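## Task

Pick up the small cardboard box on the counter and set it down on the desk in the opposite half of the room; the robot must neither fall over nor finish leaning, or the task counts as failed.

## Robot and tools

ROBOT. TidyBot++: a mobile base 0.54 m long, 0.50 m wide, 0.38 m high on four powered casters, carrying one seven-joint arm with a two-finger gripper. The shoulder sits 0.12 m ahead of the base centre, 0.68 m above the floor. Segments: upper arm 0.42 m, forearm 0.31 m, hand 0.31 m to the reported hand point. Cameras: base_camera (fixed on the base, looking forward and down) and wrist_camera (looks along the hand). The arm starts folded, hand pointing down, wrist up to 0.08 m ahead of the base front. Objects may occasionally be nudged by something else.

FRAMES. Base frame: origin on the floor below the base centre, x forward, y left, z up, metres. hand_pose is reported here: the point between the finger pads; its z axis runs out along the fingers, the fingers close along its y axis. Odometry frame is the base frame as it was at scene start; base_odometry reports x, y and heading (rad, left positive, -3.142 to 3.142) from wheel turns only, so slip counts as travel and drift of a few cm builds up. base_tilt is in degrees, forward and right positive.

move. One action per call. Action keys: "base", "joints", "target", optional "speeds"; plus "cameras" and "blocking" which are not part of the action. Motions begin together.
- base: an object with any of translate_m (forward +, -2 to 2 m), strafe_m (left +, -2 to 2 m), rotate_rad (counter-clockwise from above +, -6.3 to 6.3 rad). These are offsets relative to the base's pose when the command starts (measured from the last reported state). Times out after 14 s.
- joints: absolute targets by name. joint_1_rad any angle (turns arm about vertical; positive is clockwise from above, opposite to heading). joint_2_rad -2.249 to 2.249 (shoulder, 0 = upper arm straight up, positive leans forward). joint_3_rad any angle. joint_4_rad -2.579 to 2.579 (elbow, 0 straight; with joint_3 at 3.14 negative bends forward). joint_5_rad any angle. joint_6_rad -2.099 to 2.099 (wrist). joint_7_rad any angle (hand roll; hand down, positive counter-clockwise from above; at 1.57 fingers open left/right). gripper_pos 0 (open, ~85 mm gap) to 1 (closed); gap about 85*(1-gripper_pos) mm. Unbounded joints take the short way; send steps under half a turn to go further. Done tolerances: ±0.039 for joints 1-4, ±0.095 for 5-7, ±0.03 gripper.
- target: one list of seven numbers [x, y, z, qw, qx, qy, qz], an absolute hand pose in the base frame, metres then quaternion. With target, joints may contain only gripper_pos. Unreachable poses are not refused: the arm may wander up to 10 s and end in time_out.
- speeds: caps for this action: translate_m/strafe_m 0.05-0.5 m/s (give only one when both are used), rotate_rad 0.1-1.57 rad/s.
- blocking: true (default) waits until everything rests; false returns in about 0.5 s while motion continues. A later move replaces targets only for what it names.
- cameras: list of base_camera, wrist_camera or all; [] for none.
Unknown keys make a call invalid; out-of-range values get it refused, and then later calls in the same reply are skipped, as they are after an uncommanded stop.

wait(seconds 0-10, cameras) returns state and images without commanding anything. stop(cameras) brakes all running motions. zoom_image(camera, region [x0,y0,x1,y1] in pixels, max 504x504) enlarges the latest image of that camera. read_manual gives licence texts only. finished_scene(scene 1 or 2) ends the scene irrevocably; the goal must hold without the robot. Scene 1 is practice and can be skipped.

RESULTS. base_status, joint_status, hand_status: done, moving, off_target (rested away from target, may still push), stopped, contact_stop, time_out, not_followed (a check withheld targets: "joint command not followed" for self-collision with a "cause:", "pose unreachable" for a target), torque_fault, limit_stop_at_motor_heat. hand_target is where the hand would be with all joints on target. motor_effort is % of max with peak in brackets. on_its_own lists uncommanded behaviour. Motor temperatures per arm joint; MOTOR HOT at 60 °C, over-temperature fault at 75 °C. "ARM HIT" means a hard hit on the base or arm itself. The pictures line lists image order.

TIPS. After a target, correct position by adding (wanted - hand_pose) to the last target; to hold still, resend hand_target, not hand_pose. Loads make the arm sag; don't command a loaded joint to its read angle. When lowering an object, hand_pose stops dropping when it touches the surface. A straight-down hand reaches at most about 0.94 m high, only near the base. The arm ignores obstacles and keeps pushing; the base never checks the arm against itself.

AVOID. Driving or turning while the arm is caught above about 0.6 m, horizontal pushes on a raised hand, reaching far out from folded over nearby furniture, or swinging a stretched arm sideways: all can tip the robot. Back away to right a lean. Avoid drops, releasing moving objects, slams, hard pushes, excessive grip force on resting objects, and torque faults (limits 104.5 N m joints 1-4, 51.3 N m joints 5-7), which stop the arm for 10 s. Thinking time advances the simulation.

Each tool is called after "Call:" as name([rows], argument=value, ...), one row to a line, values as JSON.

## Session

Call:
move(joints={"joint_1_rad": 0.0, "joint_2_rad": -0.6, "joint_3_rad": 3.14, "joint_4_rad": -1.6, "joint_5_rad": 0.0, "joint_6_rad": -0.9, "joint_7_rad": 1.57})

Scene clock: 2.23 s.
Motor temperatures (°C): [36 33 32 34 43 47 44]
move: done
base_odometry: x=+0.000 y=+0.000 heading=+0.000
base_tilt: forward=+0.2 right=-0.6
base_status: not commanded
joint_positions: joint_1_rad=+0.015 joint_2_rad=-0.591 joint_3_rad=+3.122 joint_4_rad=-1.612 joint_5_rad=+0.040 joint_6_rad=-0.916 joint_7_rad=+1.619 gripper_pos=+0.000
joint_status: all done
motor_effort: joint_1_rad=+0(1) joint_2_rad=+2(6) joint_3_rad=+0(1) joint_4_rad=+18(20) joint_5_rad=+0(1) joint_6_rad=+8(8) joint_7_rad=+1(2)
hand_pose: x=+0.4429 y=-0.0040 z=+1.0842 quat_wxyz=(+0.038, +0.823, +0.024, +0.566) (m; base frame)
hand_target: x=+0.4405 y=+0.0021 z=+1.0983 quat_wxyz=(+0.000, +0.813, +0.000, +0.582) (m; base frame)
hand_status: not commanded
pictures: base_camera, wrist_camera
camera_calibration:
wrist_camera: T_world_to_cam=[[0.0205342, -0.998881, 0.0426096, -0.0527241], [-0.371911, -0.0471917, -0.927068, 1.22309], [0.928041, 0.00318966, -0.372464, 0.129412], [0, 0, 0, 1]] pos_world=[0.335864, 0.00464193, 1.18434]

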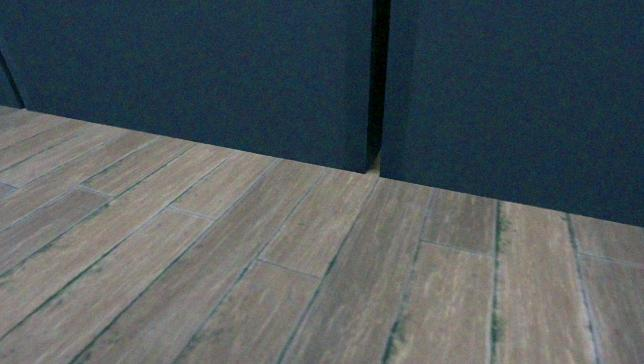

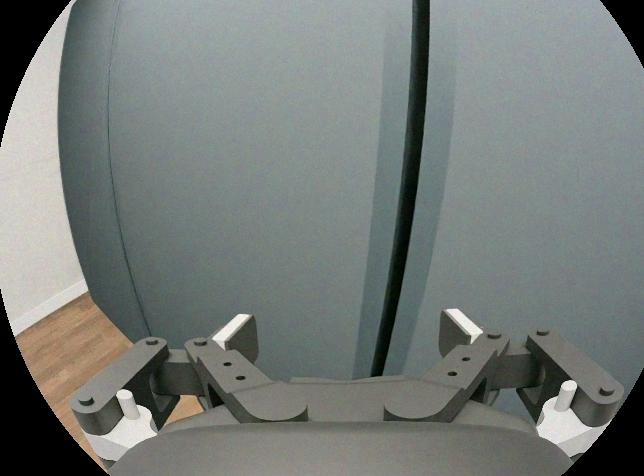

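Call:
move(joints={"joint_1_rad": -1.3}, cameras=["wrist_camera"])

Call:
move(joints={"joint_1_rad": -2.6}, cameras=["wrist_camera"])

Call:
move(joints={"joint_1_rad": -3.8}, cameras=["wrist_camera"])

Call:
move(joints={"joint_1_rad": -5.0}, cameras=["wrist_camera"])

Scene clock: 16.90 s.
Motor temperatures (°C): [36 33 32 34 43 47 44]
move: done
base_odometry: x=+0.000 y=+0.000 heading=+0.000
base_tilt: forward=+0.3 right=-0.5
base_status: not commanded
joint_positions: joint_1_rad=-1.285 joint_2_rad=-0.591 joint_3_rad=+3.122 joint_4_rad=-1.612 joint_5_rad=+0.040 joint_6_rad=-0.916 joint_7_rad=+1.619 gripper_pos=+0.000
joint_status: all done
motor_effort: joint_1_rad=+0(1) joint_2_rad=+1(2) joint_3_rad=+0(1) joint_4_rad=+19(20) joint_5_rad=+0(1) joint_6_rad=+8(8) joint_7_rad=+0(1)
hand_pose: x=+0.2093 y=+0.3111 z=+1.0842 quat_wxyz=(-0.312, +0.641, +0.518, +0.473) (m; base frame)
hand_target: x=+0.2029 y=+0.3104 z=+1.0983 quat_wxyz=(-0.352, +0.647, +0.493, +0.463) (m; base frame)
hand_status: not commanded
pictures: wrist_camera
camera_calibration:
wrist_camera: T_world_to_cam=[[0.968166, -0.246658, 0.0425911, -0.165448], [-0.0537329, -0.370991, -0.927081, 1.18521], [0.244473, 0.89528, -0.372435, 0.210797], [0, 0, 0, 1]] pos_world=[0.172332, 0.210169, 1.18434]

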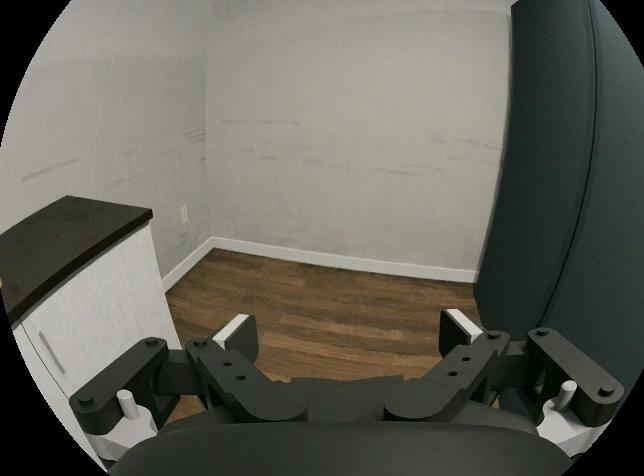

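Scene clock: 19.47 s.
Motor temperatures (°C): [36 33 32 35 43 47 44]
move: done
base_odometry: x=+0.000 y=+0.000 heading=+0.000
base_tilt: forward=+0.2 right=-0.7
base_status: not commanded
joint_positions: joint_1_rad=-2.585 joint_2_rad=-0.591 joint_3_rad=+3.122 joint_4_rad=-1.612 joint_5_rad=+0.040 joint_6_rad=-0.916 joint_7_rad=+1.619 gripper_pos=+0.000
joint_status: all done
motor_effort: joint_1_rad=+0(1) joint_2_rad=+2(2) joint_3_rad=+0(1) joint_4_rad=+18(19) joint_5_rad=+0(1) joint_6_rad=+8(8) joint_7_rad=+1(1)
hand_pose: x=-0.1566 y=+0.1702 z=+1.0842 quat_wxyz=(-0.535, +0.197, +0.800, +0.188) (m; base frame)
hand_target: x=-0.1576 y=+0.1639 z=+1.0983 quat_wxyz=(-0.561, +0.217, +0.784, +0.155) (m; base frame)
hand_status: not commanded
pictures: wrist_camera
camera_calibration:
wrist_camera: T_world_to_cam=[[0.496593, 0.866938, 0.0425919, -0.109406], [0.343122, -0.150998, -0.927074, 1.13798], [-0.797285, 0.474993, -0.37245, 0.334771], [0, 0, 0, 1]] pos_world=[-0.0692283, 0.107668, 1.18434]

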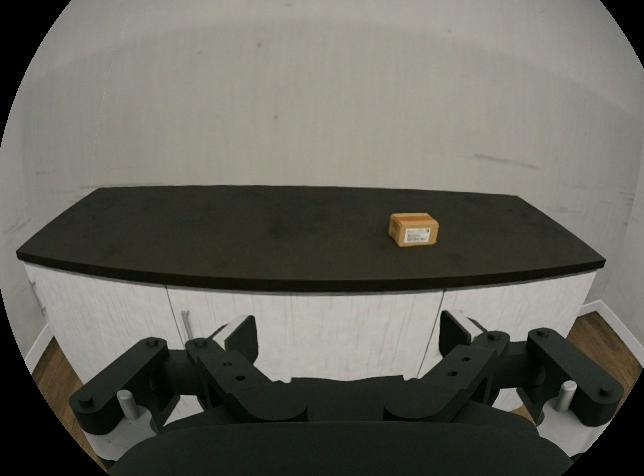

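Scene clock: 21.93 s.
Motor temperatures (°C): [36 33 32 35 43 47 44]
move: done
base_odometry: x=+0.000 y=+0.000 heading=+0.000
base_tilt: forward=+0.1 right=-0.6
base_status: not commanded
joint_positions: joint_1_rad=-3.785 joint_2_rad=-0.591 joint_3_rad=+3.122 joint_4_rad=-1.612 joint_5_rad=+0.040 joint_6_rad=-0.916 joint_7_rad=+1.619 gripper_pos=+0.000
joint_status: all done
motor_effort: joint_1_rad=+0(1) joint_2_rad=+2(2) joint_3_rad=+0(1) joint_4_rad=+19(19) joint_5_rad=+0(1) joint_6_rad=+8(8) joint_7_rad=+1(1)
hand_pose: x=-0.1395 y=-0.1952 z=+1.0842 quat_wxyz=(-0.548, -0.289, +0.771, -0.147) (m; base frame)
hand_target: x=-0.1340 y=-0.1984 z=+1.0983 quat_wxyz=(-0.550, -0.263, +0.770, -0.188) (m; base frame)
hand_status: not commanded
pictures: wrist_camera
camera_calibration:
wrist_camera: T_world_to_cam=[[-0.628063, 0.776998, 0.0425559, 0.0244773], [0.265094, 0.265056, -0.927076, 1.14727], [-0.731616, -0.570981, -0.372449, 0.32694], [0, 0, 0, 1]] pos_world=[-0.0495672, -0.136434, 1.18434]

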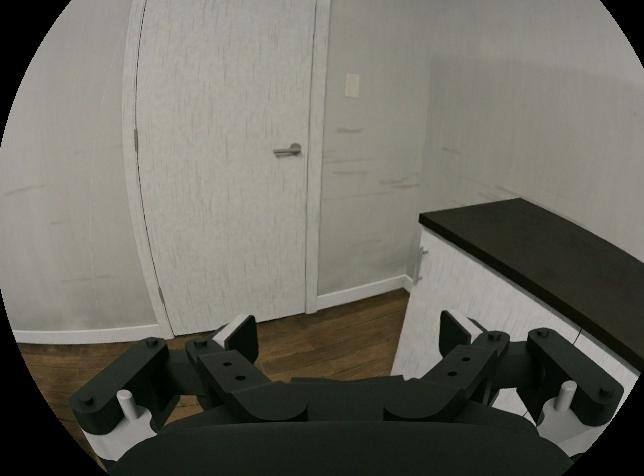

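Scene clock: 24.40 s.
Motor temperatures (°C): [36 33 32 35 43 47 44]
move: done
base_odometry: x=+0.000 y=+0.000 heading=+0.000
base_tilt: forward=+0.2 right=-0.5
base_status: not commanded
joint_positions: joint_1_rad=-4.985 joint_2_rad=-0.591 joint_3_rad=+3.122 joint_4_rad=-1.612 joint_5_rad=+0.040 joint_6_rad=-0.916 joint_7_rad=+1.619 gripper_pos=+0.000
joint_status: all done
motor_effort: joint_1_rad=+0(1) joint_2_rad=+2(2) joint_3_rad=+0(1) joint_4_rad=+18(19) joint_5_rad=+1(1) joint_6_rad=+8(8) joint_7_rad=+1(1)
hand_pose: x=+0.2073 y=-0.3117 z=+1.0842 quat_wxyz=(-0.369, -0.674, +0.473, -0.431) (m; base frame)
hand_target: x=+0.2123 y=-0.3077 z=+1.0983 quat_wxyz=(-0.348, -0.652, +0.486, -0.466) (m; base frame)
hand_status: not commanded
pictures: wrist_camera
camera_calibration:
wrist_camera: T_world_to_cam=[[-0.951784, -0.3038, 0.0425739, 0.0630595], [-0.150994, 0.343138, -0.927069, 1.19678], [0.267035, -0.888798, -0.372465, 0.208128], [0, 0, 0, 1]] pos_world=[0.185149, -0.20652, 1.18434]

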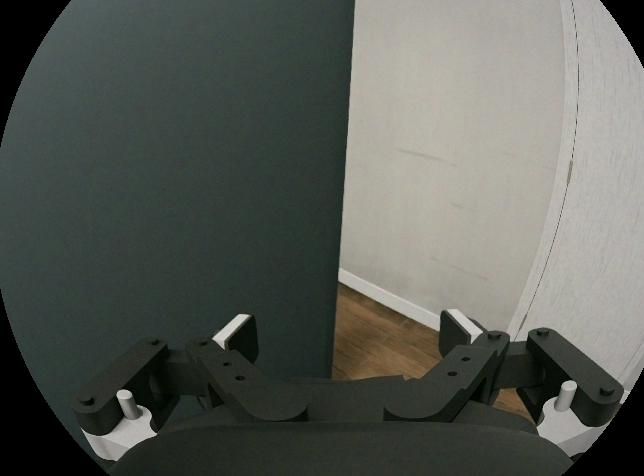

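Call:
move(base={"translate_m": 0.096, "strafe_m": 0.309, "rotate_rad": 2.685}, joints={"joint_1_rad": 0.0, "joint_6_rad": -1.1})

Call:
zoom_image(camera="wrist_camera", region=[230, 160, 450, 380])

Scene clock: 29.17 s.
Motor temperatures (°C): [36 33 32 35 43 47 44]
move: done
base_odometry: x=+0.096 y=+0.309 heading=+2.684
base_tilt: forward=+0.3 right=-0.5
base_status: done
joint_positions: joint_1_rad=-6.272 joint_2_rad=-0.592 joint_3_rad=+3.129 joint_4_rad=-1.612 joint_5_rad=+0.040 joint_6_rad=-1.043 joint_7_rad=+1.619 gripper_pos=+0.000
joint_status: all done
motor_effort: joint_1_rad=+0(2) joint_2_rad=+2(4) joint_3_rad=+0(2) joint_4_rad=+18(20) joint_5_rad=+0(1) joint_6_rad=+7(8) joint_7_rad=+1(1)
hand_pose: x=+0.4263 y=-0.0072 z=+1.0486 quat_wxyz=(-0.036, -0.857, -0.022, -0.513) (m; base frame)
hand_target: x=+0.4146 y=+0.0021 z=+1.0418 quat_wxyz=(+0.000, -0.867, +0.000, -0.498) (m; base frame)
hand_status: not commanded
pictures: base_camera, wrist_camera
camera_calibration:
wrist_camera: T_world_to_cam=[[0.0183988, -0.999271, 0.0334542, -0.0435364], [-0.485872, -0.0381794, -0.873196, 1.17591], [0.873837, -0.00018866, -0.48622, 0.273936], [0, 0, 0, 1]] pos_world=[0.332769, 0.00144273, 1.16145]

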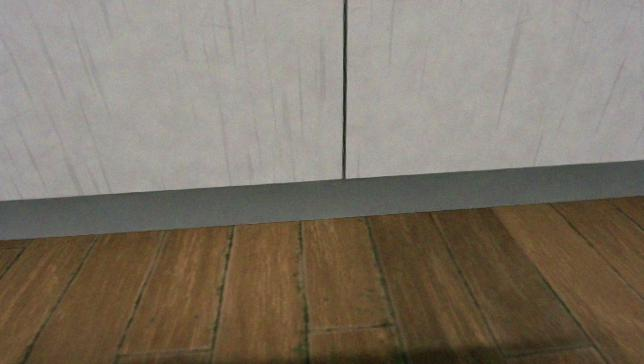

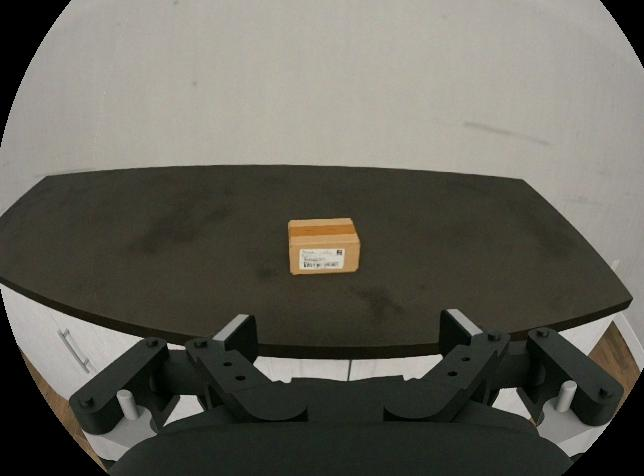

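Scaled by 2.291.

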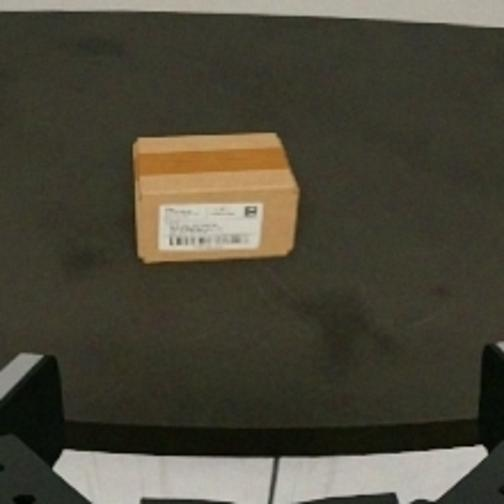

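Call:
move(base={"translate_m": 0.24, "strafe_m": 0.0072, "rotate_rad": 0.03}, speeds={"translate_m": 0.3}, cameras=["base_camera"])

Call:
move(joints={"joint_1_rad": 0.0, "joint_2_rad": 0.29, "joint_3_rad": 3.14, "joint_4_rad": -0.78, "joint_5_rad": 0.0, "joint_6_rad": -2.09, "joint_7_rad": 0.06}, cameras=["wrist_camera"])

Scene clock: 34.07 s.
Motor temperatures (°C): [36 33 32 35 43 47 44]
move: done
base_odometry: x=-0.123 y=+0.409 heading=+2.715
base_tilt: forward=+0.1 right=-0.5
base_status: done
joint_positions: joint_1_rad=-6.273 joint_2_rad=-0.596 joint_3_rad=+3.129 joint_4_rad=-1.612 joint_5_rad=+0.040 joint_6_rad=-1.045 joint_7_rad=+1.619 gripper_pos=+0.000
joint_status: not commanded
motor_effort: joint_1_rad=+0(1) joint_2_rad=+2(6) joint_3_rad=+0(1) joint_4_rad=+18(19) joint_5_rad=+0(1) joint_6_rad=+7(8) joint_7_rad=+1(1)
hand_pose: x=+0.4243 y=-0.0070 z=+1.0495 quat_wxyz=(-0.035, -0.857, -0.022, -0.514) (m; base frame)
hand_target: x=+0.4146 y=+0.0021 z=+1.0418 quat_wxyz=(+0.000, -0.867, +0.000, -0.498) (m; base frame)
hand_status: not commanded
pictures: base_camera

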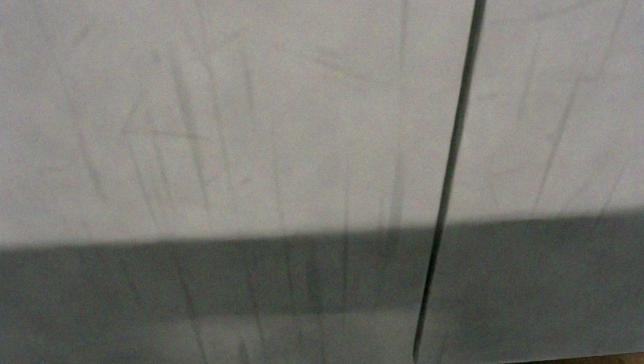

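Scene clock: 36.70 s.
Motor temperatures (°C): [36 33 32 35 43 47 44]
move: done
base_odometry: x=-0.123 y=+0.409 heading=+2.715
base_tilt: forward=+0.3 right=-0.5
base_status: not commanded
joint_positions: joint_1_rad=-6.273 joint_2_rad=+0.278 joint_3_rad=+3.129 joint_4_rad=-0.796 joint_5_rad=+0.040 joint_6_rad=-2.024 joint_7_rad=+0.136 gripper_pos=+0.000
joint_status: all done
motor_effort: joint_1_rad=+0(1) joint_2_rad=-26(28) joint_3_rad=-1(1) joint_4_rad=+15(19) joint_5_rad=+0(1) joint_6_rad=+0(8) joint_7_rad=+1(2)
hand_pose: x=+0.5243 y=-0.0102 z=+0.9254 quat_wxyz=(+0.002, -0.748, +0.664, -0.027) (m; base frame)
hand_target: x=+0.5093 y=+0.0018 z=+0.9247 quat_wxyz=(-0.006, -0.728, +0.685, +0.007) (m; base frame)
hand_status: not commanded
pictures: wrist_camera
camera_calibration:
wrist_camera: T_world_to_cam=[[-0.993218, -0.0847582, -0.0795845, 0.600168], [-0.0833105, 0.996295, -0.021345, 0.12694], [0.0810988, -0.01457, -0.9966, 1.01618], [0, 0, 0, 1]] pos_world=[0.524263, -0.0607946, 1.06319]

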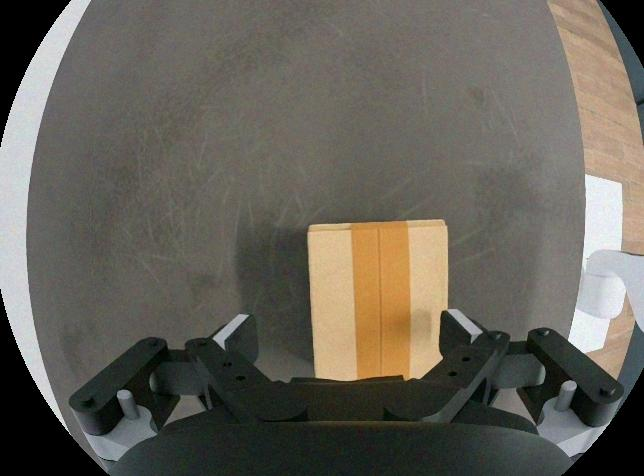

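Call:
move(joints={"joint_1_rad": 0.0, "joint_2_rad": 0.2365, "joint_3_rad": 3.14, "joint_4_rad": -0.927, "joint_5_rad": 0.0, "joint_6_rad": -1.928, "joint_7_rad": 0.06}, cameras=["wrist_camera"])

Call:
zoom_image(camera="wrist_camera", region=[190, 200, 490, 440])

Scene clock: 39.77 s.
Motor temperatures (°C): [36 33 32 35 43 47 44]
move: done
base_odometry: x=-0.123 y=+0.409 heading=+2.715
base_tilt: forward=+0.1 right=-0.5
base_status: not commanded
joint_positions: joint_1_rad=-6.273 joint_2_rad=+0.243 joint_3_rad=+3.129 joint_4_rad=-0.916 joint_5_rad=+0.040 joint_6_rad=-1.982 joint_7_rad=+0.134 gripper_pos=+0.000
joint_status: all done
motor_effort: joint_1_rad=+0(1) joint_2_rad=-25(27) joint_3_rad=-1(2) joint_4_rad=+14(16) joint_5_rad=+0(1) joint_6_rad=+0(1) joint_7_rad=+1(1)
hand_pose: x=+0.5083 y=-0.0102 z=+0.9048 quat_wxyz=(-0.013, -0.748, +0.664, -0.011) (m; base frame)
hand_target: x=+0.5218 y=+0.0019 z=+0.9045 quat_wxyz=(+0.017, -0.728, +0.685, -0.018) (m; base frame)
hand_status: not commanded
pictures: wrist_camera
camera_calibration:
wrist_camera: T_world_to_cam=[[-0.995765, -0.084531, -0.0361391, 0.54458], [-0.0838908, 0.996296, -0.0188829, 0.123291], [0.0376014, -0.0157712, -0.999168, 1.02131], [0, 0, 0, 1]] pos_world=[0.514214, -0.0606934, 1.04247]

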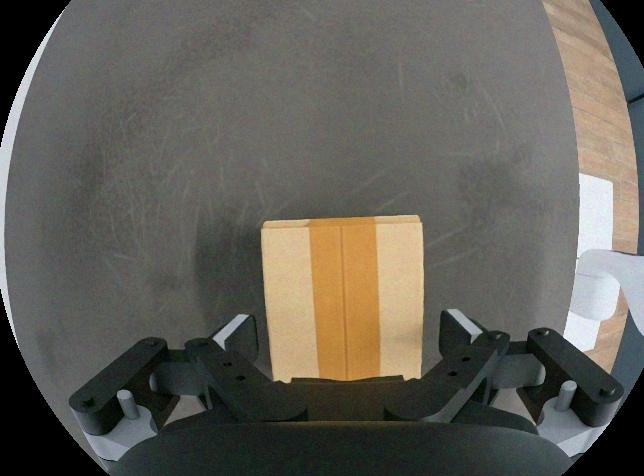

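Scaled by 1.680.

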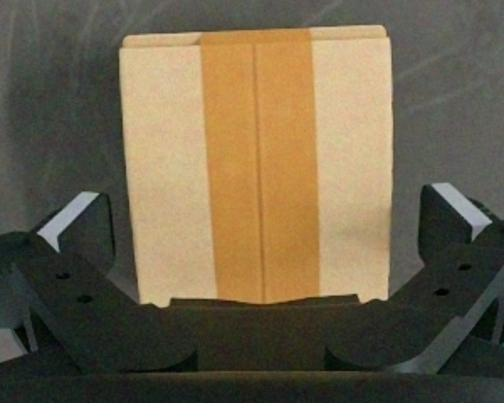

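Call:
move(joints={"joint_2_rad": 0.2095, "joint_4_rad": -1.047, "joint_6_rad": -1.836}, cameras=["wrist_camera"])

Call:
zoom_image(camera="wrist_camera", region=[190, 200, 490, 440])

Scene clock: 41.23 s.
Motor temperatures (°C): [36 33 32 35 43 47 44]
move: done
base_odometry: x=-0.123 y=+0.409 heading=+2.715
base_tilt: forward=+0.2 right=-0.6
base_status: not commanded
joint_positions: joint_1_rad=-6.273 joint_2_rad=+0.216 joint_3_rad=+3.129 joint_4_rad=-1.037 joint_5_rad=+0.040 joint_6_rad=-1.902 joint_7_rad=+0.134 gripper_pos=+0.000
joint_status: all done
motor_effort: joint_1_rad=+0(0) joint_2_rad=-25(26) joint_3_rad=-1(1) joint_4_rad=+15(16) joint_5_rad=+0(1) joint_6_rad=+0(1) joint_7_rad=+1(1)
hand_pose: x=+0.5035 y=-0.0104 z=+0.8800 quat_wxyz=(-0.018, -0.749, +0.662, -0.007) (m; base frame)
hand_target: x=+0.5207 y=+0.0019 z=+0.8796 quat_wxyz=(+0.017, -0.728, +0.685, -0.018) (m; base frame)
hand_status: not commanded
pictures: wrist_camera
camera_calibration:
wrist_camera: T_world_to_cam=[[-0.995903, -0.0875802, -0.0225002, 0.52692], [-0.0871555, 0.996009, -0.0192101, 0.124573], [0.0240928, -0.0171704, -0.999562, 1.00395], [0, 0, 0, 1]] pos_world=[0.511431, -0.0606898, 1.01776]

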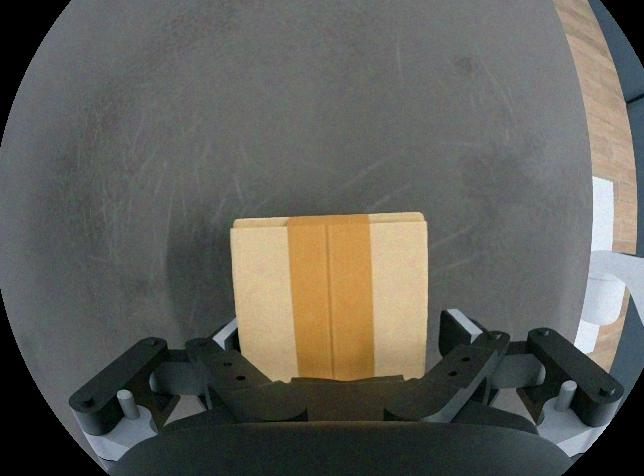

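Scaled by 1.680.

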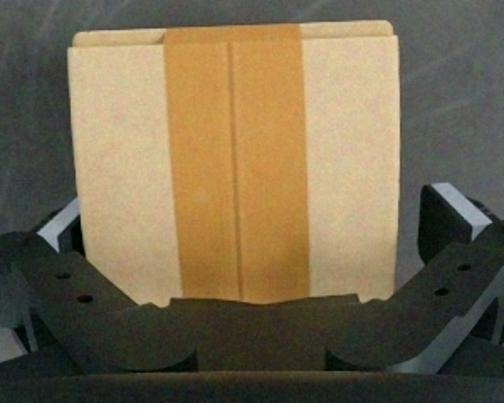

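Call:
move(joints={"joint_6_rad": -1.821}, cameras=["wrist_camera"])

Call:
zoom_image(camera="wrist_camera", region=[190, 200, 490, 440])

Scene clock: 42.97 s.
Motor temperatures (°C): [36 33 32 35 43 47 44]
move: done
base_odometry: x=-0.123 y=+0.409 heading=+2.715
base_tilt: forward=+0.2 right=-0.5
base_status: not commanded
joint_positions: joint_1_rad=-6.273 joint_2_rad=+0.215 joint_3_rad=+3.129 joint_4_rad=-1.037 joint_5_rad=+0.040 joint_6_rad=-1.883 joint_7_rad=+0.134 gripper_pos=+0.000
joint_status: all done
motor_effort: joint_1_rad=+0(0) joint_2_rad=-25(25) joint_3_rad=-1(1) joint_4_rad=+16(16) joint_5_rad=+1(1) joint_6_rad=+0(1) joint_7_rad=+1(1)
hand_pose: x=+0.5094 y=-0.0105 z=+0.8803 quat_wxyz=(-0.011, -0.749, +0.662, -0.014) (m; base frame)
hand_target: x=+0.5254 y=+0.0019 z=+0.8799 quat_wxyz=(+0.022, -0.728, +0.685, -0.023) (m; base frame)
hand_status: not commanded
pictures: wrist_camera
camera_calibration:
wrist_camera: T_world_to_cam=[[-0.995174, -0.0882563, -0.0428931, 0.55044], [-0.0874101, 0.995946, -0.0212219, 0.127033], [0.0445922, -0.0173702, -0.998854, 0.993006], [0, 0, 0, 1]] pos_world=[0.514607, -0.0606891, 1.01817]

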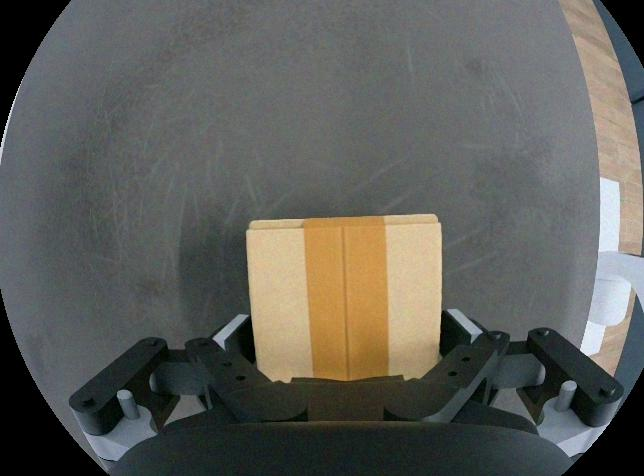

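Scaled by 1.680.

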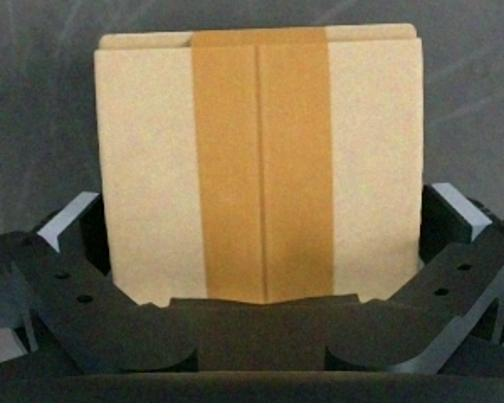

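Call:
move(joints={"joint_2_rad": 0.197, "joint_4_rad": -1.123, "joint_6_rad": -1.764}, cameras=["wrist_camera"])

Call:
zoom_image(camera="wrist_camera", region=[190, 200, 490, 440])

Scene clock: 44.10 s.
Motor temperatures (°C): [36 33 32 35 43 47 44]
move: done
base_odometry: x=-0.123 y=+0.409 heading=+2.715
base_tilt: forward=+0.2 right=-0.6
base_status: not commanded
joint_positions: joint_1_rad=-6.273 joint_2_rad=+0.203 joint_3_rad=+3.129 joint_4_rad=-1.112 joint_5_rad=+0.040 joint_6_rad=-1.827 joint_7_rad=+0.134 gripper_pos=+0.000
joint_status: all done
motor_effort: joint_1_rad=+0(0) joint_2_rad=-24(26) joint_3_rad=-1(1) joint_4_rad=+15(17) joint_5_rad=+0(1) joint_6_rad=+0(1) joint_7_rad=+0(1)
hand_pose: x=+0.5075 y=-0.0106 z=+0.8624 quat_wxyz=(-0.014, -0.750, +0.661, -0.012) (m; base frame)
hand_target: x=+0.5238 y=+0.0019 z=+0.8617 quat_wxyz=(+0.020, -0.728, +0.685, -0.021) (m; base frame)
hand_status: not commanded
pictures: wrist_camera
camera_calibration:
wrist_camera: T_world_to_cam=[[-0.995294, -0.0903979, -0.0349099, 0.540832], [-0.0896915, 0.995742, -0.0213013, 0.127821], [0.0366869, -0.01807, -0.999163, 0.979486], [0, 0, 0, 1]] pos_world=[0.513817, -0.0606869, 1.00027]

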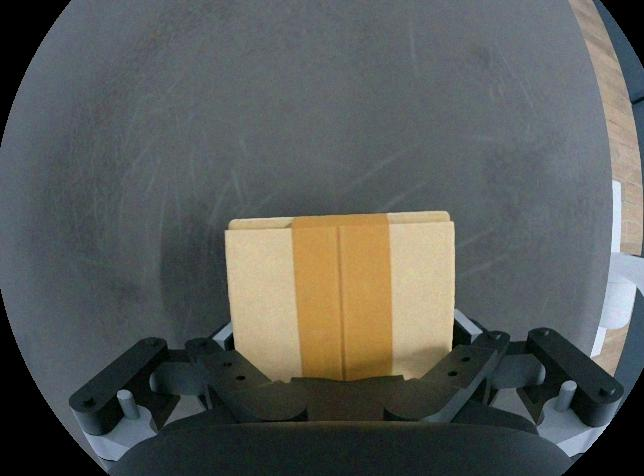

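Scaled by 1.680.

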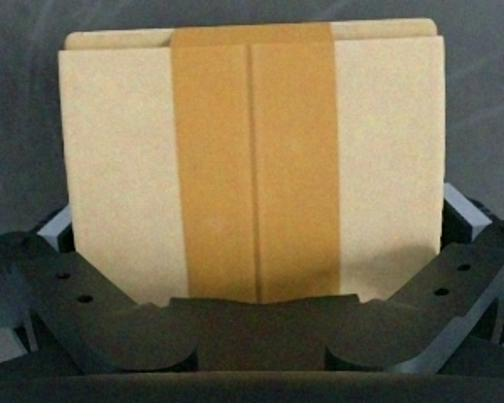

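Call:
move(joints={"gripper_pos": 0.15}, cameras=[])

Call:
move(joints={"gripper_pos": 0.24}, cameras=["wrist_camera"])

Scene clock: 45.33 s.
Motor temperatures (°C): [36 33 32 35 43 47 44]
move: done
base_odometry: x=-0.123 y=+0.409 heading=+2.715
base_tilt: forward=+0.2 right=-0.5
base_status: not commanded
joint_positions: joint_1_rad=-6.273 joint_2_rad=+0.187 joint_3_rad=+3.129 joint_4_rad=-1.112 joint_5_rad=+0.040 joint_6_rad=-1.819 joint_7_rad=+0.133 gripper_pos=+0.150
joint_status: all done
motor_effort: joint_1_rad=+0(0) joint_2_rad=-23(24) joint_3_rad=+0(1) joint_4_rad=+14(15) joint_5_rad=+0(1) joint_6_rad=-1(2) joint_7_rad=+0(1)
hand_pose: x=+0.5070 y=-0.0106 z=+0.8684 quat_wxyz=(-0.006, -0.750, +0.662, -0.020) (m; base frame)
hand_target: x=+0.5238 y=+0.0019 z=+0.8617 quat_wxyz=(+0.020, -0.728, +0.685, -0.021) (m; base frame)
hand_status: not commanded
pictures: none
No camera images: "cameras" was empty.

Scene clock: 45.97 s.
Motor temperatures (°C): [36 33 32 35 43 47 44]
move: done
base_odometry: x=-0.123 y=+0.409 heading=+2.715
base_tilt: forward=+0.2 right=-0.5
base_status: not commanded
joint_positions: joint_1_rad=-6.273 joint_2_rad=+0.174 joint_3_rad=+3.129 joint_4_rad=-1.107 joint_5_rad=+0.040 joint_6_rad=-1.817 joint_7_rad=+0.133 gripper_pos=+0.239
joint_status: all done
motor_effort: joint_1_rad=+0(1) joint_2_rad=-19(22) joint_3_rad=-1(1) joint_4_rad=+11(14) joint_5_rad=+0(1) joint_6_rad=+0(2) joint_7_rad=+0(1)
hand_pose: x=+0.5067 y=-0.0105 z=+0.8753 quat_wxyz=(+0.001, -0.749, +0.662, -0.029) (m; base frame)
hand_target: x=+0.5238 y=+0.0019 z=+0.8617 quat_wxyz=(+0.020, -0.728, +0.685, -0.021) (m; base frame)
hand_status: not commanded
pictures: wrist_camera
camera_calibration:
wrist_camera: T_world_to_cam=[[-0.992752, -0.0903878, -0.0792045, 0.577972], [-0.0886111, 0.995735, -0.0256739, 0.131257], [0.0811873, -0.0184694, -0.996528, 0.967508], [0, 0, 0, 1]] pos_world=[0.506864, -0.0605864, 1.0133]

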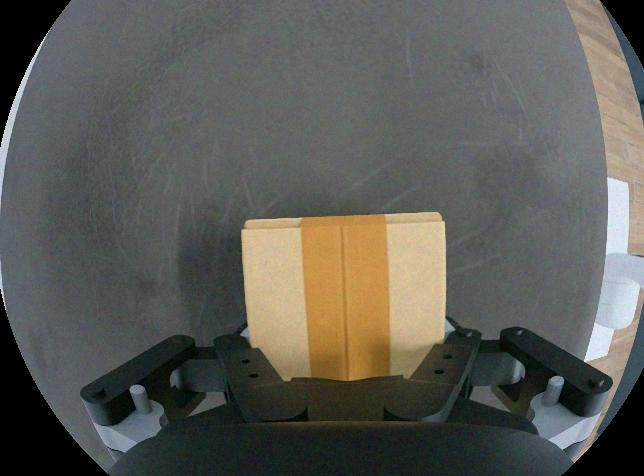

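Call:
move(joints={"gripper_pos": 0.1}, cameras=[])

Call:
move(joints={"joint_2_rad": 0.228, "joint_4_rad": -1.031, "joint_6_rad": -1.939}, cameras=["wrist_camera"])

Call:
zoom_image(camera="wrist_camera", region=[190, 200, 490, 440])

Scene clock: 47.57 s.
Motor temperatures (°C): [36 33 32 35 43 47 44]
move: done
base_odometry: x=-0.123 y=+0.409 heading=+2.715
base_tilt: forward=+0.2 right=-0.5
base_status: not commanded
joint_positions: joint_1_rad=-6.273 joint_2_rad=+0.185 joint_3_rad=+3.129 joint_4_rad=-1.117 joint_5_rad=+0.040 joint_6_rad=-1.817 joint_7_rad=+0.133 gripper_pos=+0.100
joint_status: all done
motor_effort: joint_1_rad=+0(0) joint_2_rad=-24(25) joint_3_rad=+0(1) joint_4_rad=+15(16) joint_5_rad=+1(1) joint_6_rad=+0(0) joint_7_rad=+1(1)
hand_pose: x=+0.5064 y=-0.0106 z=+0.8679 quat_wxyz=(-0.006, -0.750, +0.662, -0.021) (m; base frame)
hand_target: x=+0.5238 y=+0.0019 z=+0.8617 quat_wxyz=(+0.020, -0.728, +0.685, -0.021) (m; base frame)
hand_status: not commanded
pictures: none
No camera images: "cameras" was empty.

Scene clock: 48.47 s.
Motor temperatures (°C): [36 33 32 35 43 47 44]
move: done
base_odometry: x=-0.123 y=+0.409 heading=+2.715
base_tilt: forward=+0.1 right=-0.5
base_status: not commanded
joint_positions: joint_1_rad=-6.273 joint_2_rad=+0.207 joint_3_rad=+3.129 joint_4_rad=-1.043 joint_5_rad=+0.040 joint_6_rad=-1.891 joint_7_rad=+0.133 gripper_pos=+0.100
joint_status: all done
motor_effort: joint_1_rad=+0(0) joint_2_rad=-24(25) joint_3_rad=-1(1) joint_4_rad=+14(16) joint_5_rad=+0(1) joint_6_rad=+0(1) joint_7_rad=+1(1)
hand_pose: x=+0.5035 y=-0.0104 z=+0.8816 quat_wxyz=(-0.013, -0.749, +0.663, -0.012) (m; base frame)
hand_target: x=+0.4957 y=+0.0019 z=+0.8773 quat_wxyz=(-0.019, -0.728, +0.685, +0.021) (m; base frame)
hand_status: not commanded
pictures: wrist_camera
camera_calibration:
wrist_camera: T_world_to_cam=[[-0.99555, -0.08719, -0.0357437, 0.538501], [-0.0864949, 0.99604, -0.0205534, 0.125381], [0.0373942, -0.0173703, -0.99915, 0.998394], [0, 0, 0, 1]] pos_world=[0.509615, -0.0605898, 1.01937]

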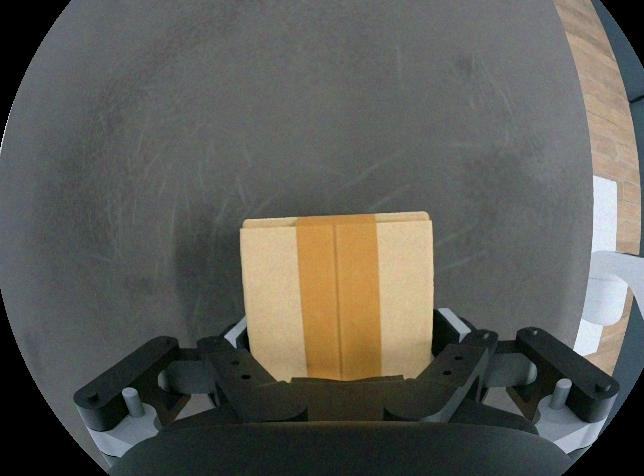

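Scaled by 1.680.

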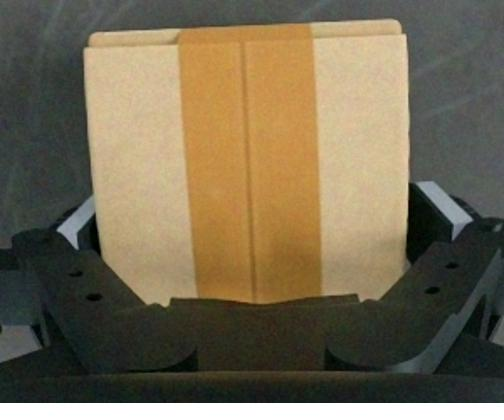

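Call:
move(joints={"gripper_pos": 0.25}, cameras=["wrist_camera"])

Scene clock: 49.43 s.
Motor temperatures (°C): [36 33 32 35 43 47 44]
move: done
base_odometry: x=-0.123 y=+0.409 heading=+2.715
base_tilt: forward=+0.2 right=-0.5
base_status: not commanded
joint_positions: joint_1_rad=-6.273 joint_2_rad=+0.207 joint_3_rad=+3.129 joint_4_rad=-1.042 joint_5_rad=+0.040 joint_6_rad=-1.892 joint_7_rad=+0.133 gripper_pos=+0.246
joint_status: all done
motor_effort: joint_1_rad=+0(0) joint_2_rad=-23(25) joint_3_rad=-1(1) joint_4_rad=+15(15) joint_5_rad=+1(1) joint_6_rad=+0(1) joint_7_rad=+1(1)
hand_pose: x=+0.5038 y=-0.0104 z=+0.8819 quat_wxyz=(-0.013, -0.749, +0.663, -0.012) (m; base frame)
hand_target: x=+0.4957 y=+0.0019 z=+0.8773 quat_wxyz=(-0.019, -0.728, +0.685, +0.021) (m; base frame)
hand_status: not commanded
pictures: wrist_camera
camera_calibration:
wrist_camera: T_world_to_cam=[[-0.995512, -0.0872133, -0.0367382, 0.539607], [-0.0864977, 0.996038, -0.02064, 0.125487], [0.0383928, -0.0173695, -0.999112, 0.998243], [0, 0, 0, 1]] pos_world=[0.509714, -0.0605898, 1.01977]

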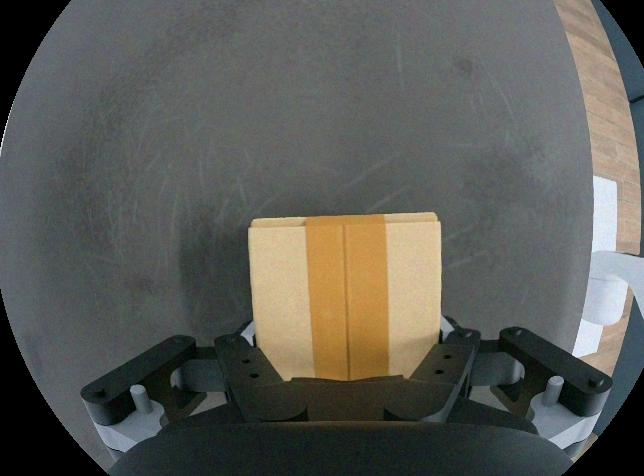

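Call:
move(joints={"gripper_pos": 0.34}, cameras=[])

Call:
move(joints={"joint_2_rad": 0.2365, "joint_4_rad": -0.90, "joint_6_rad": -2.03}, cameras=["wrist_camera"])

Scene clock: 50.13 s.
Motor temperatures (°C): [36 33 32 35 43 47 44]
move: off_target
base_odometry: x=-0.123 y=+0.409 heading=+2.715
base_tilt: forward=+0.3 right=-0.6
base_status: not commanded
joint_positions: joint_1_rad=-6.273 joint_2_rad=+0.208 joint_3_rad=+3.129 joint_4_rad=-1.040 joint_5_rad=+0.040 joint_6_rad=-1.892 joint_7_rad=+0.133 gripper_pos=+0.261
joint_status: gripper_pos off_target (ended at +0.261, target +0.340)
motor_effort: joint_1_rad=+0(0) joint_2_rad=-22(26) joint_3_rad=-1(1) joint_4_rad=+14(15) joint_5_rad=+1(1) joint_6_rad=+0(1) joint_7_rad=+0(1)
hand_pose: x=+0.5043 y=-0.0104 z=+0.8822 quat_wxyz=(-0.013, -0.749, +0.663, -0.012) (m; base frame)
hand_target: x=+0.4957 y=+0.0019 z=+0.8773 quat_wxyz=(-0.019, -0.728, +0.685, +0.021) (m; base frame)
hand_status: not commanded
pictures: none
No camera images: "cameras" was empty.

Scene clock: 51.13 s.
Motor temperatures (°C): [36 33 32 35 43 47 44]
move: done
base_odometry: x=-0.123 y=+0.409 heading=+2.715
base_tilt: forward=+0.2 right=-0.5
base_status: not commanded
joint_positions: joint_1_rad=-6.273 joint_2_rad=+0.226 joint_3_rad=+3.129 joint_4_rad=-0.916 joint_5_rad=+0.040 joint_6_rad=-1.964 joint_7_rad=+0.133 gripper_pos=+0.261
joint_status: all done
motor_effort: joint_1_rad=+0(0) joint_2_rad=-25(27) joint_3_rad=-1(1) joint_4_rad=+15(17) joint_5_rad=+1(1) joint_6_rad=+0(1) joint_7_rad=+1(1)
hand_pose: x=+0.5099 y=-0.0102 z=+0.9115 quat_wxyz=(-0.001, -0.748, +0.664, -0.024) (m; base frame)
hand_target: x=+0.4950 y=+0.0018 z=+0.9119 quat_wxyz=(-0.008, -0.728, +0.685, +0.009) (m; base frame)
hand_status: not commanded
pictures: wrist_camera
camera_calibration:
wrist_camera: T_world_to_cam=[[-0.99394, -0.0842616, -0.0705975, 0.576847], [-0.0828889, 0.996312, -0.0221572, 0.126075], [0.0722042, -0.0161712, -0.997259, 1.00864], [0, 0, 0, 1]] pos_world=[0.510973, -0.0606931, 1.04939]

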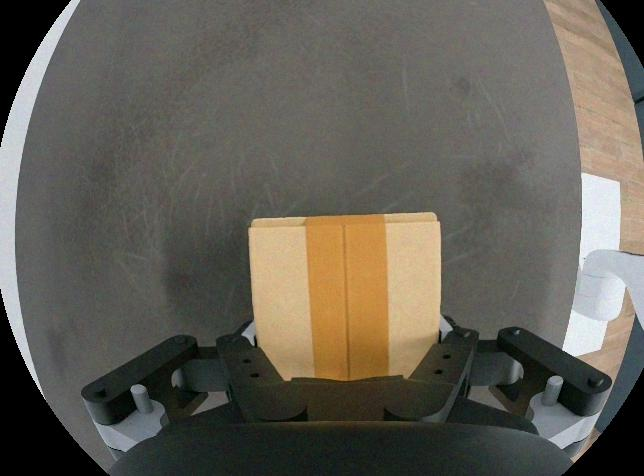

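Call:
move(base={"translate_m": -0.22}, joints={"joint_1_rad": 0.0, "joint_2_rad": -0.6, "joint_3_rad": 3.14, "joint_4_rad": -1.6, "joint_5_rad": 0.0, "joint_6_rad": -0.9, "joint_7_rad": 1.57, "gripper_pos": 0.42}, cameras=["wrist_camera"])

Call:
move(base={"strafe_m": 1.38, "rotate_rad": -3.12})

Scene clock: 56.40 s.
Motor temperatures (°C): [36 33 32 35 43 47 44]
move: off_target
base_odometry: x=+0.078 y=+0.317 heading=+2.715
base_tilt: forward=+0.1 right=-0.6
base_status: done
joint_positions: joint_1_rad=-6.275 joint_2_rad=-0.588 joint_3_rad=+3.130 joint_4_rad=-1.596 joint_5_rad=+0.040 joint_6_rad=-0.983 joint_7_rad=+1.494 gripper_pos=+0.261
joint_status: gripper_pos off_target (ended at +0.261, target +0.420); the others done
motor_effort: joint_1_rad=+0(3) joint_2_rad=+1(31) joint_3_rad=+0(4) joint_4_rad=+19(20) joint_5_rad=+0(2) joint_6_rad=+9(9) joint_7_rad=+1(2)
hand_pose: x=+0.4354 y=-0.0059 z=+1.0731 quat_wxyz=(-0.001, -0.838, +0.030, -0.545) (m; base frame)
hand_target: x=+0.4405 y=+0.0021 z=+1.0983 quat_wxyz=(+0.000, -0.813, +0.000, -0.582) (m; base frame)
hand_status: not commanded
pictures: wrist_camera
camera_calibration:
wrist_camera: T_world_to_cam=[[-0.0294684, -0.996456, -0.0787814, 0.098117], [-0.416151, 0.0838907, -0.905418, 1.20668], [0.908818, 0.00610375, -0.417148, 0.188615], [0, 0, 0, 1]] pos_world=[0.333634, -0.00461088, 1.17896]

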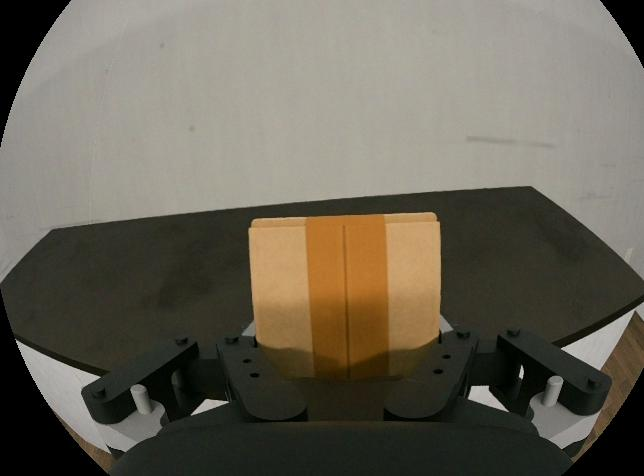

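Scene clock: 61.13 s.
Motor temperatures (°C): [36 33 32 35 43 47 44]
move: done
base_odometry: x=-0.493 y=-0.939 heading=-0.406
base_tilt: forward=+0.2 right=-0.5
base_status: done
joint_positions: joint_1_rad=-6.276 joint_2_rad=-0.589 joint_3_rad=+3.132 joint_4_rad=-1.597 joint_5_rad=+0.040 joint_6_rad=-0.979 joint_7_rad=+1.496 gripper_pos=+0.261
joint_status: not commanded
motor_effort: joint_1_rad=+0(1) joint_2_rad=+1(3) joint_3_rad=+0(3) joint_4_rad=+20(21) joint_5_rad=+1(1) joint_6_rad=+9(9) joint_7_rad=+1(1)
hand_pose: x=+0.4359 y=-0.0066 z=+1.0733 quat_wxyz=(-0.002, -0.837, +0.029, -0.546) (m; base frame)
hand_target: x=+0.4405 y=+0.0021 z=+1.0983 quat_wxyz=(+0.000, -0.813, +0.000, -0.582) (m; base frame)
hand_status: not commanded
pictures: base_camera, wrist_camera
camera_calibration:
wrist_camera: T_world_to_cam=[[-0.0293212, -0.996525, -0.0779573, 0.0965074], [-0.414075, 0.0830936, -0.906442, 1.20736], [0.90977, 0.00570212, -0.415073, 0.18558], [0, 0, 0, 1]] pos_world=[0.333932, -0.00521009, 1.17895]

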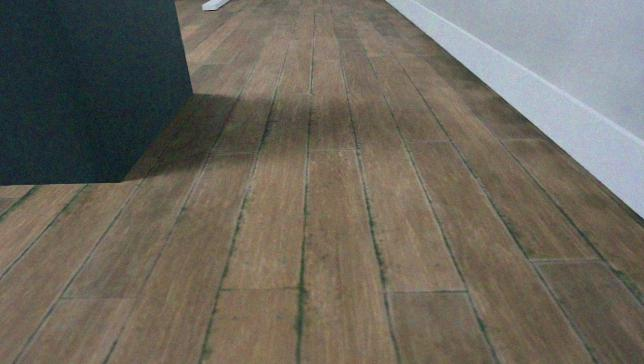

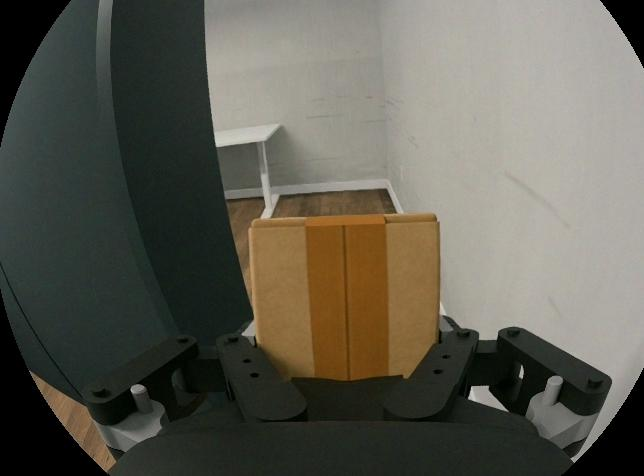

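Call:
move(base={"strafe_m": -0.06, "rotate_rad": -0.025}, cameras=["base_camera"])

Scene clock: 63.13 s.
Motor temperatures (°C): [36 33 32 35 43 47 44]
move: done
base_odometry: x=-0.517 y=-0.995 heading=-0.431
base_tilt: forward=+0.1 right=-0.6
base_status: done
joint_positions: joint_1_rad=-6.276 joint_2_rad=-0.589 joint_3_rad=+3.134 joint_4_rad=-1.597 joint_5_rad=+0.039 joint_6_rad=-0.979 joint_7_rad=+1.496 gripper_pos=+0.261
joint_status: not commanded
motor_effort: joint_1_rad=+0(1) joint_2_rad=+1(2) joint_3_rad=+0(3) joint_4_rad=+19(20) joint_5_rad=+1(2) joint_6_rad=+9(9) joint_7_rad=+1(1)
hand_pose: x=+0.4359 y=-0.0076 z=+1.0733 quat_wxyz=(-0.001, -0.837, +0.030, -0.546) (m; base frame)
hand_target: x=+0.4405 y=+0.0021 z=+1.0983 quat_wxyz=(+0.000, -0.813, +0.000, -0.582) (m; base frame)
hand_status: not commanded
pictures: base_camera

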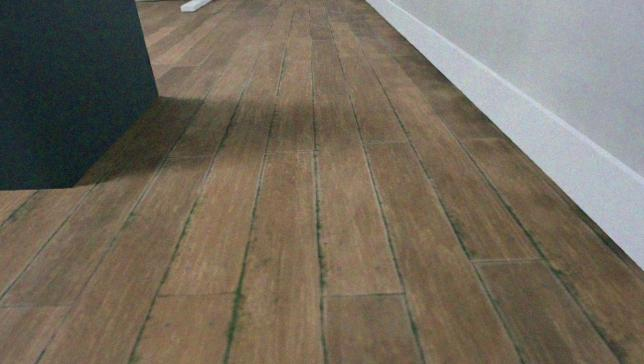

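Call:
move(base={"translate_m": 1.75})

Scene clock: 68.27 s.
Motor temperatures (°C): [36 33 32 35 43 47 44]
move: done
base_odometry: x=+1.073 y=-1.726 heading=-0.431
base_tilt: forward=+0.2 right=-0.5
base_status: done
joint_positions: joint_1_rad=-6.276 joint_2_rad=-0.592 joint_3_rad=+3.134 joint_4_rad=-1.599 joint_5_rad=+0.039 joint_6_rad=-0.977 joint_7_rad=+1.496 gripper_pos=+0.261
joint_status: not commanded
motor_effort: joint_1_rad=+0(0) joint_2_rad=+1(4) joint_3_rad=+0(1) joint_4_rad=+20(20) joint_5_rad=+0(1) joint_6_rad=+9(9) joint_7_rad=+1(1)
hand_pose: x=+0.4346 y=-0.0076 z=+1.0740 quat_wxyz=(-0.001, -0.836, +0.030, -0.547) (m; base frame)
hand_target: x=+0.4405 y=+0.0021 z=+1.0983 quat_wxyz=(+0.000, -0.813, +0.000, -0.582) (m; base frame)
hand_status: not commanded
pictures: base_camera, wrist_camera
camera_calibration:
wrist_camera: T_world_to_cam=[[-0.0305014, -0.996395, -0.0791568, 0.0972919], [-0.410549, 0.0846938, -0.907897, 1.20756], [0.911328, 0.00480563, -0.411652, 0.182701], [0, 0, 0, 1]] pos_world=[0.33223, -0.00620973, 1.17925]

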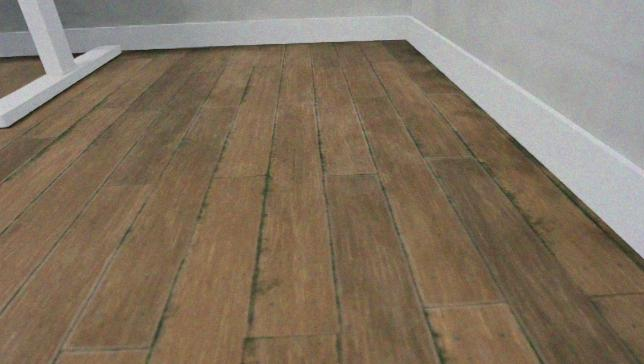

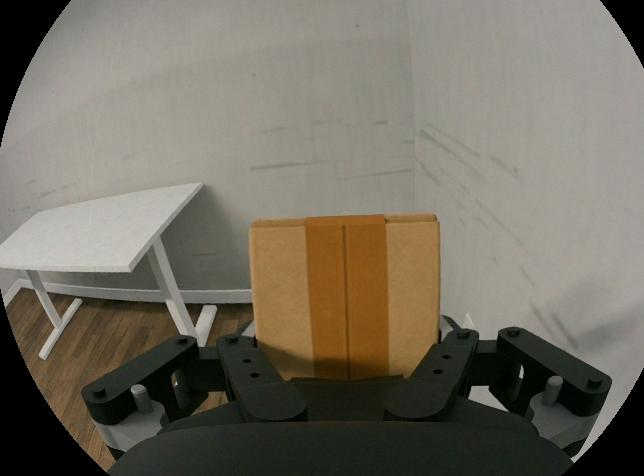

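Call:
move(base={"translate_m": 0.63, "strafe_m": 1.1}, joints={"joint_1_rad": 0.0, "joint_2_rad": 0.35, "joint_3_rad": 3.14, "joint_4_rad": -0.80, "joint_5_rad": 0.0, "joint_6_rad": -2.04, "joint_7_rad": 1.6})

Scene clock: 73.03 s.
Motor temperatures (°C): [36 33 32 35 43 47 44]
move: done
base_odometry: x=+2.105 y=-0.991 heading=-0.431
base_tilt: forward=+0.2 right=-0.5
base_status: done
joint_positions: joint_1_rad=-6.282 joint_2_rad=+0.342 joint_3_rad=+3.134 joint_4_rad=-0.819 joint_5_rad=+0.039 joint_6_rad=-1.976 joint_7_rad=+1.526 gripper_pos=+0.262
joint_status: all done
motor_effort: joint_1_rad=+0(3) joint_2_rad=-30(32) joint_3_rad=-1(3) joint_4_rad=+16(20) joint_5_rad=+1(2) joint_6_rad=+0(10) joint_7_rad=+1(2)
hand_pose: x=+0.5499 y=-0.0080 z=+0.8926 quat_wxyz=(-0.017, -0.999, +0.027, -0.003) (m; base frame)
hand_target: x=+0.5351 y=+0.0018 z=+0.8946 quat_wxyz=(+0.001, -1.000, -0.015, +0.024) (m; base frame)
hand_status: not commanded
pictures: base_camera, wrist_camera
camera_calibration:
wrist_camera: T_world_to_cam=[[-0.0904217, -0.995886, -0.00598078, 0.0536313], [-0.995887, 0.0903845, 0.00622408, 0.59629], [-0.0056579, 0.00651898, -0.999963, 1.03227], [0, 0, 0, 1]] pos_world=[0.604528, -0.00721409, 1.02884]

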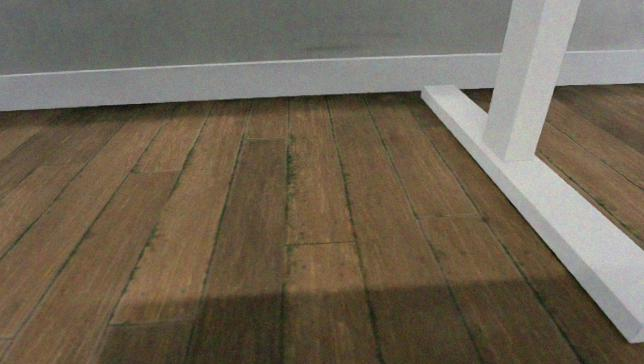

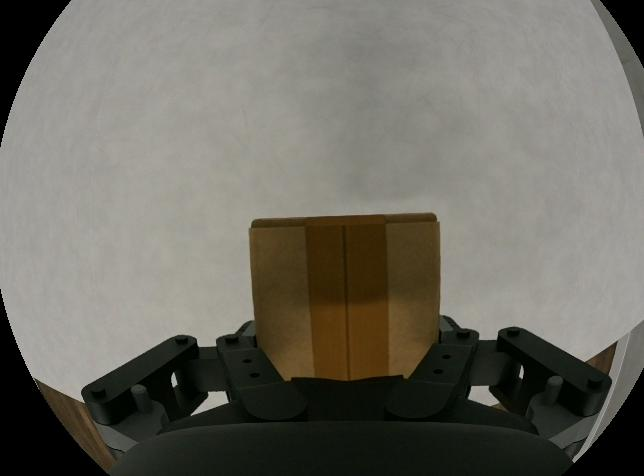

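Call:
move(joints={"joint_2_rad": 0.308, "joint_4_rad": -1.126, "joint_6_rad": -1.65}, cameras=["wrist_camera"])

Scene clock: 75.50 s.
Motor temperatures (°C): [36 33 32 35 43 47 44]
move: done
base_odometry: x=+2.105 y=-0.991 heading=-0.431
base_tilt: forward=+0.3 right=-0.6
base_status: not commanded
joint_positions: joint_1_rad=-6.282 joint_2_rad=+0.317 joint_3_rad=+3.134 joint_4_rad=-1.120 joint_5_rad=+0.039 joint_6_rad=-1.716 joint_7_rad=+1.526 gripper_pos=+0.262
joint_status: all done
motor_effort: joint_1_rad=+0(0) joint_2_rad=-30(32) joint_3_rad=+0(1) joint_4_rad=+16(17) joint_5_rad=+0(1) joint_6_rad=+0(1) joint_7_rad=+0(1)
hand_pose: x=+0.5582 y=-0.0086 z=+0.8123 quat_wxyz=(-0.019, -1.000, +0.022, +0.005) (m; base frame)
hand_target: x=+0.5759 y=+0.0020 z=+0.8149 quat_wxyz=(+0.000, -0.999, -0.015, -0.029) (m; base frame)
hand_status: not commanded
pictures: wrist_camera
camera_calibration:
wrist_camera: T_world_to_cam=[[-0.0805526, -0.996749, -0.00151915, 0.0442066], [-0.996481, 0.0804953, 0.0233612, 0.591387], [-0.023163, 0.00339562, -0.999726, 0.961645], [0, 0, 0, 1]] pos_world=[0.615142, -0.00680637, 0.947633]

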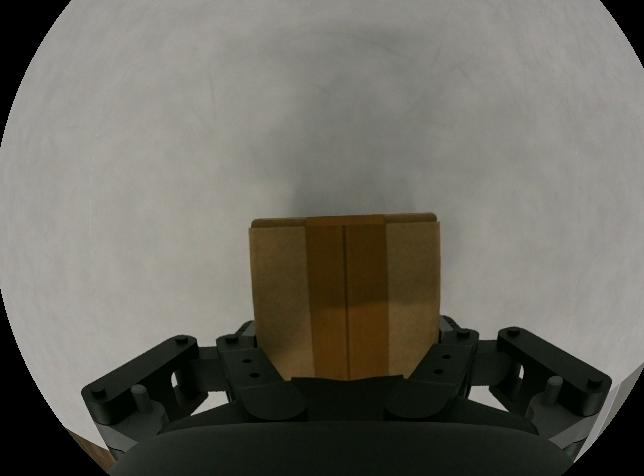

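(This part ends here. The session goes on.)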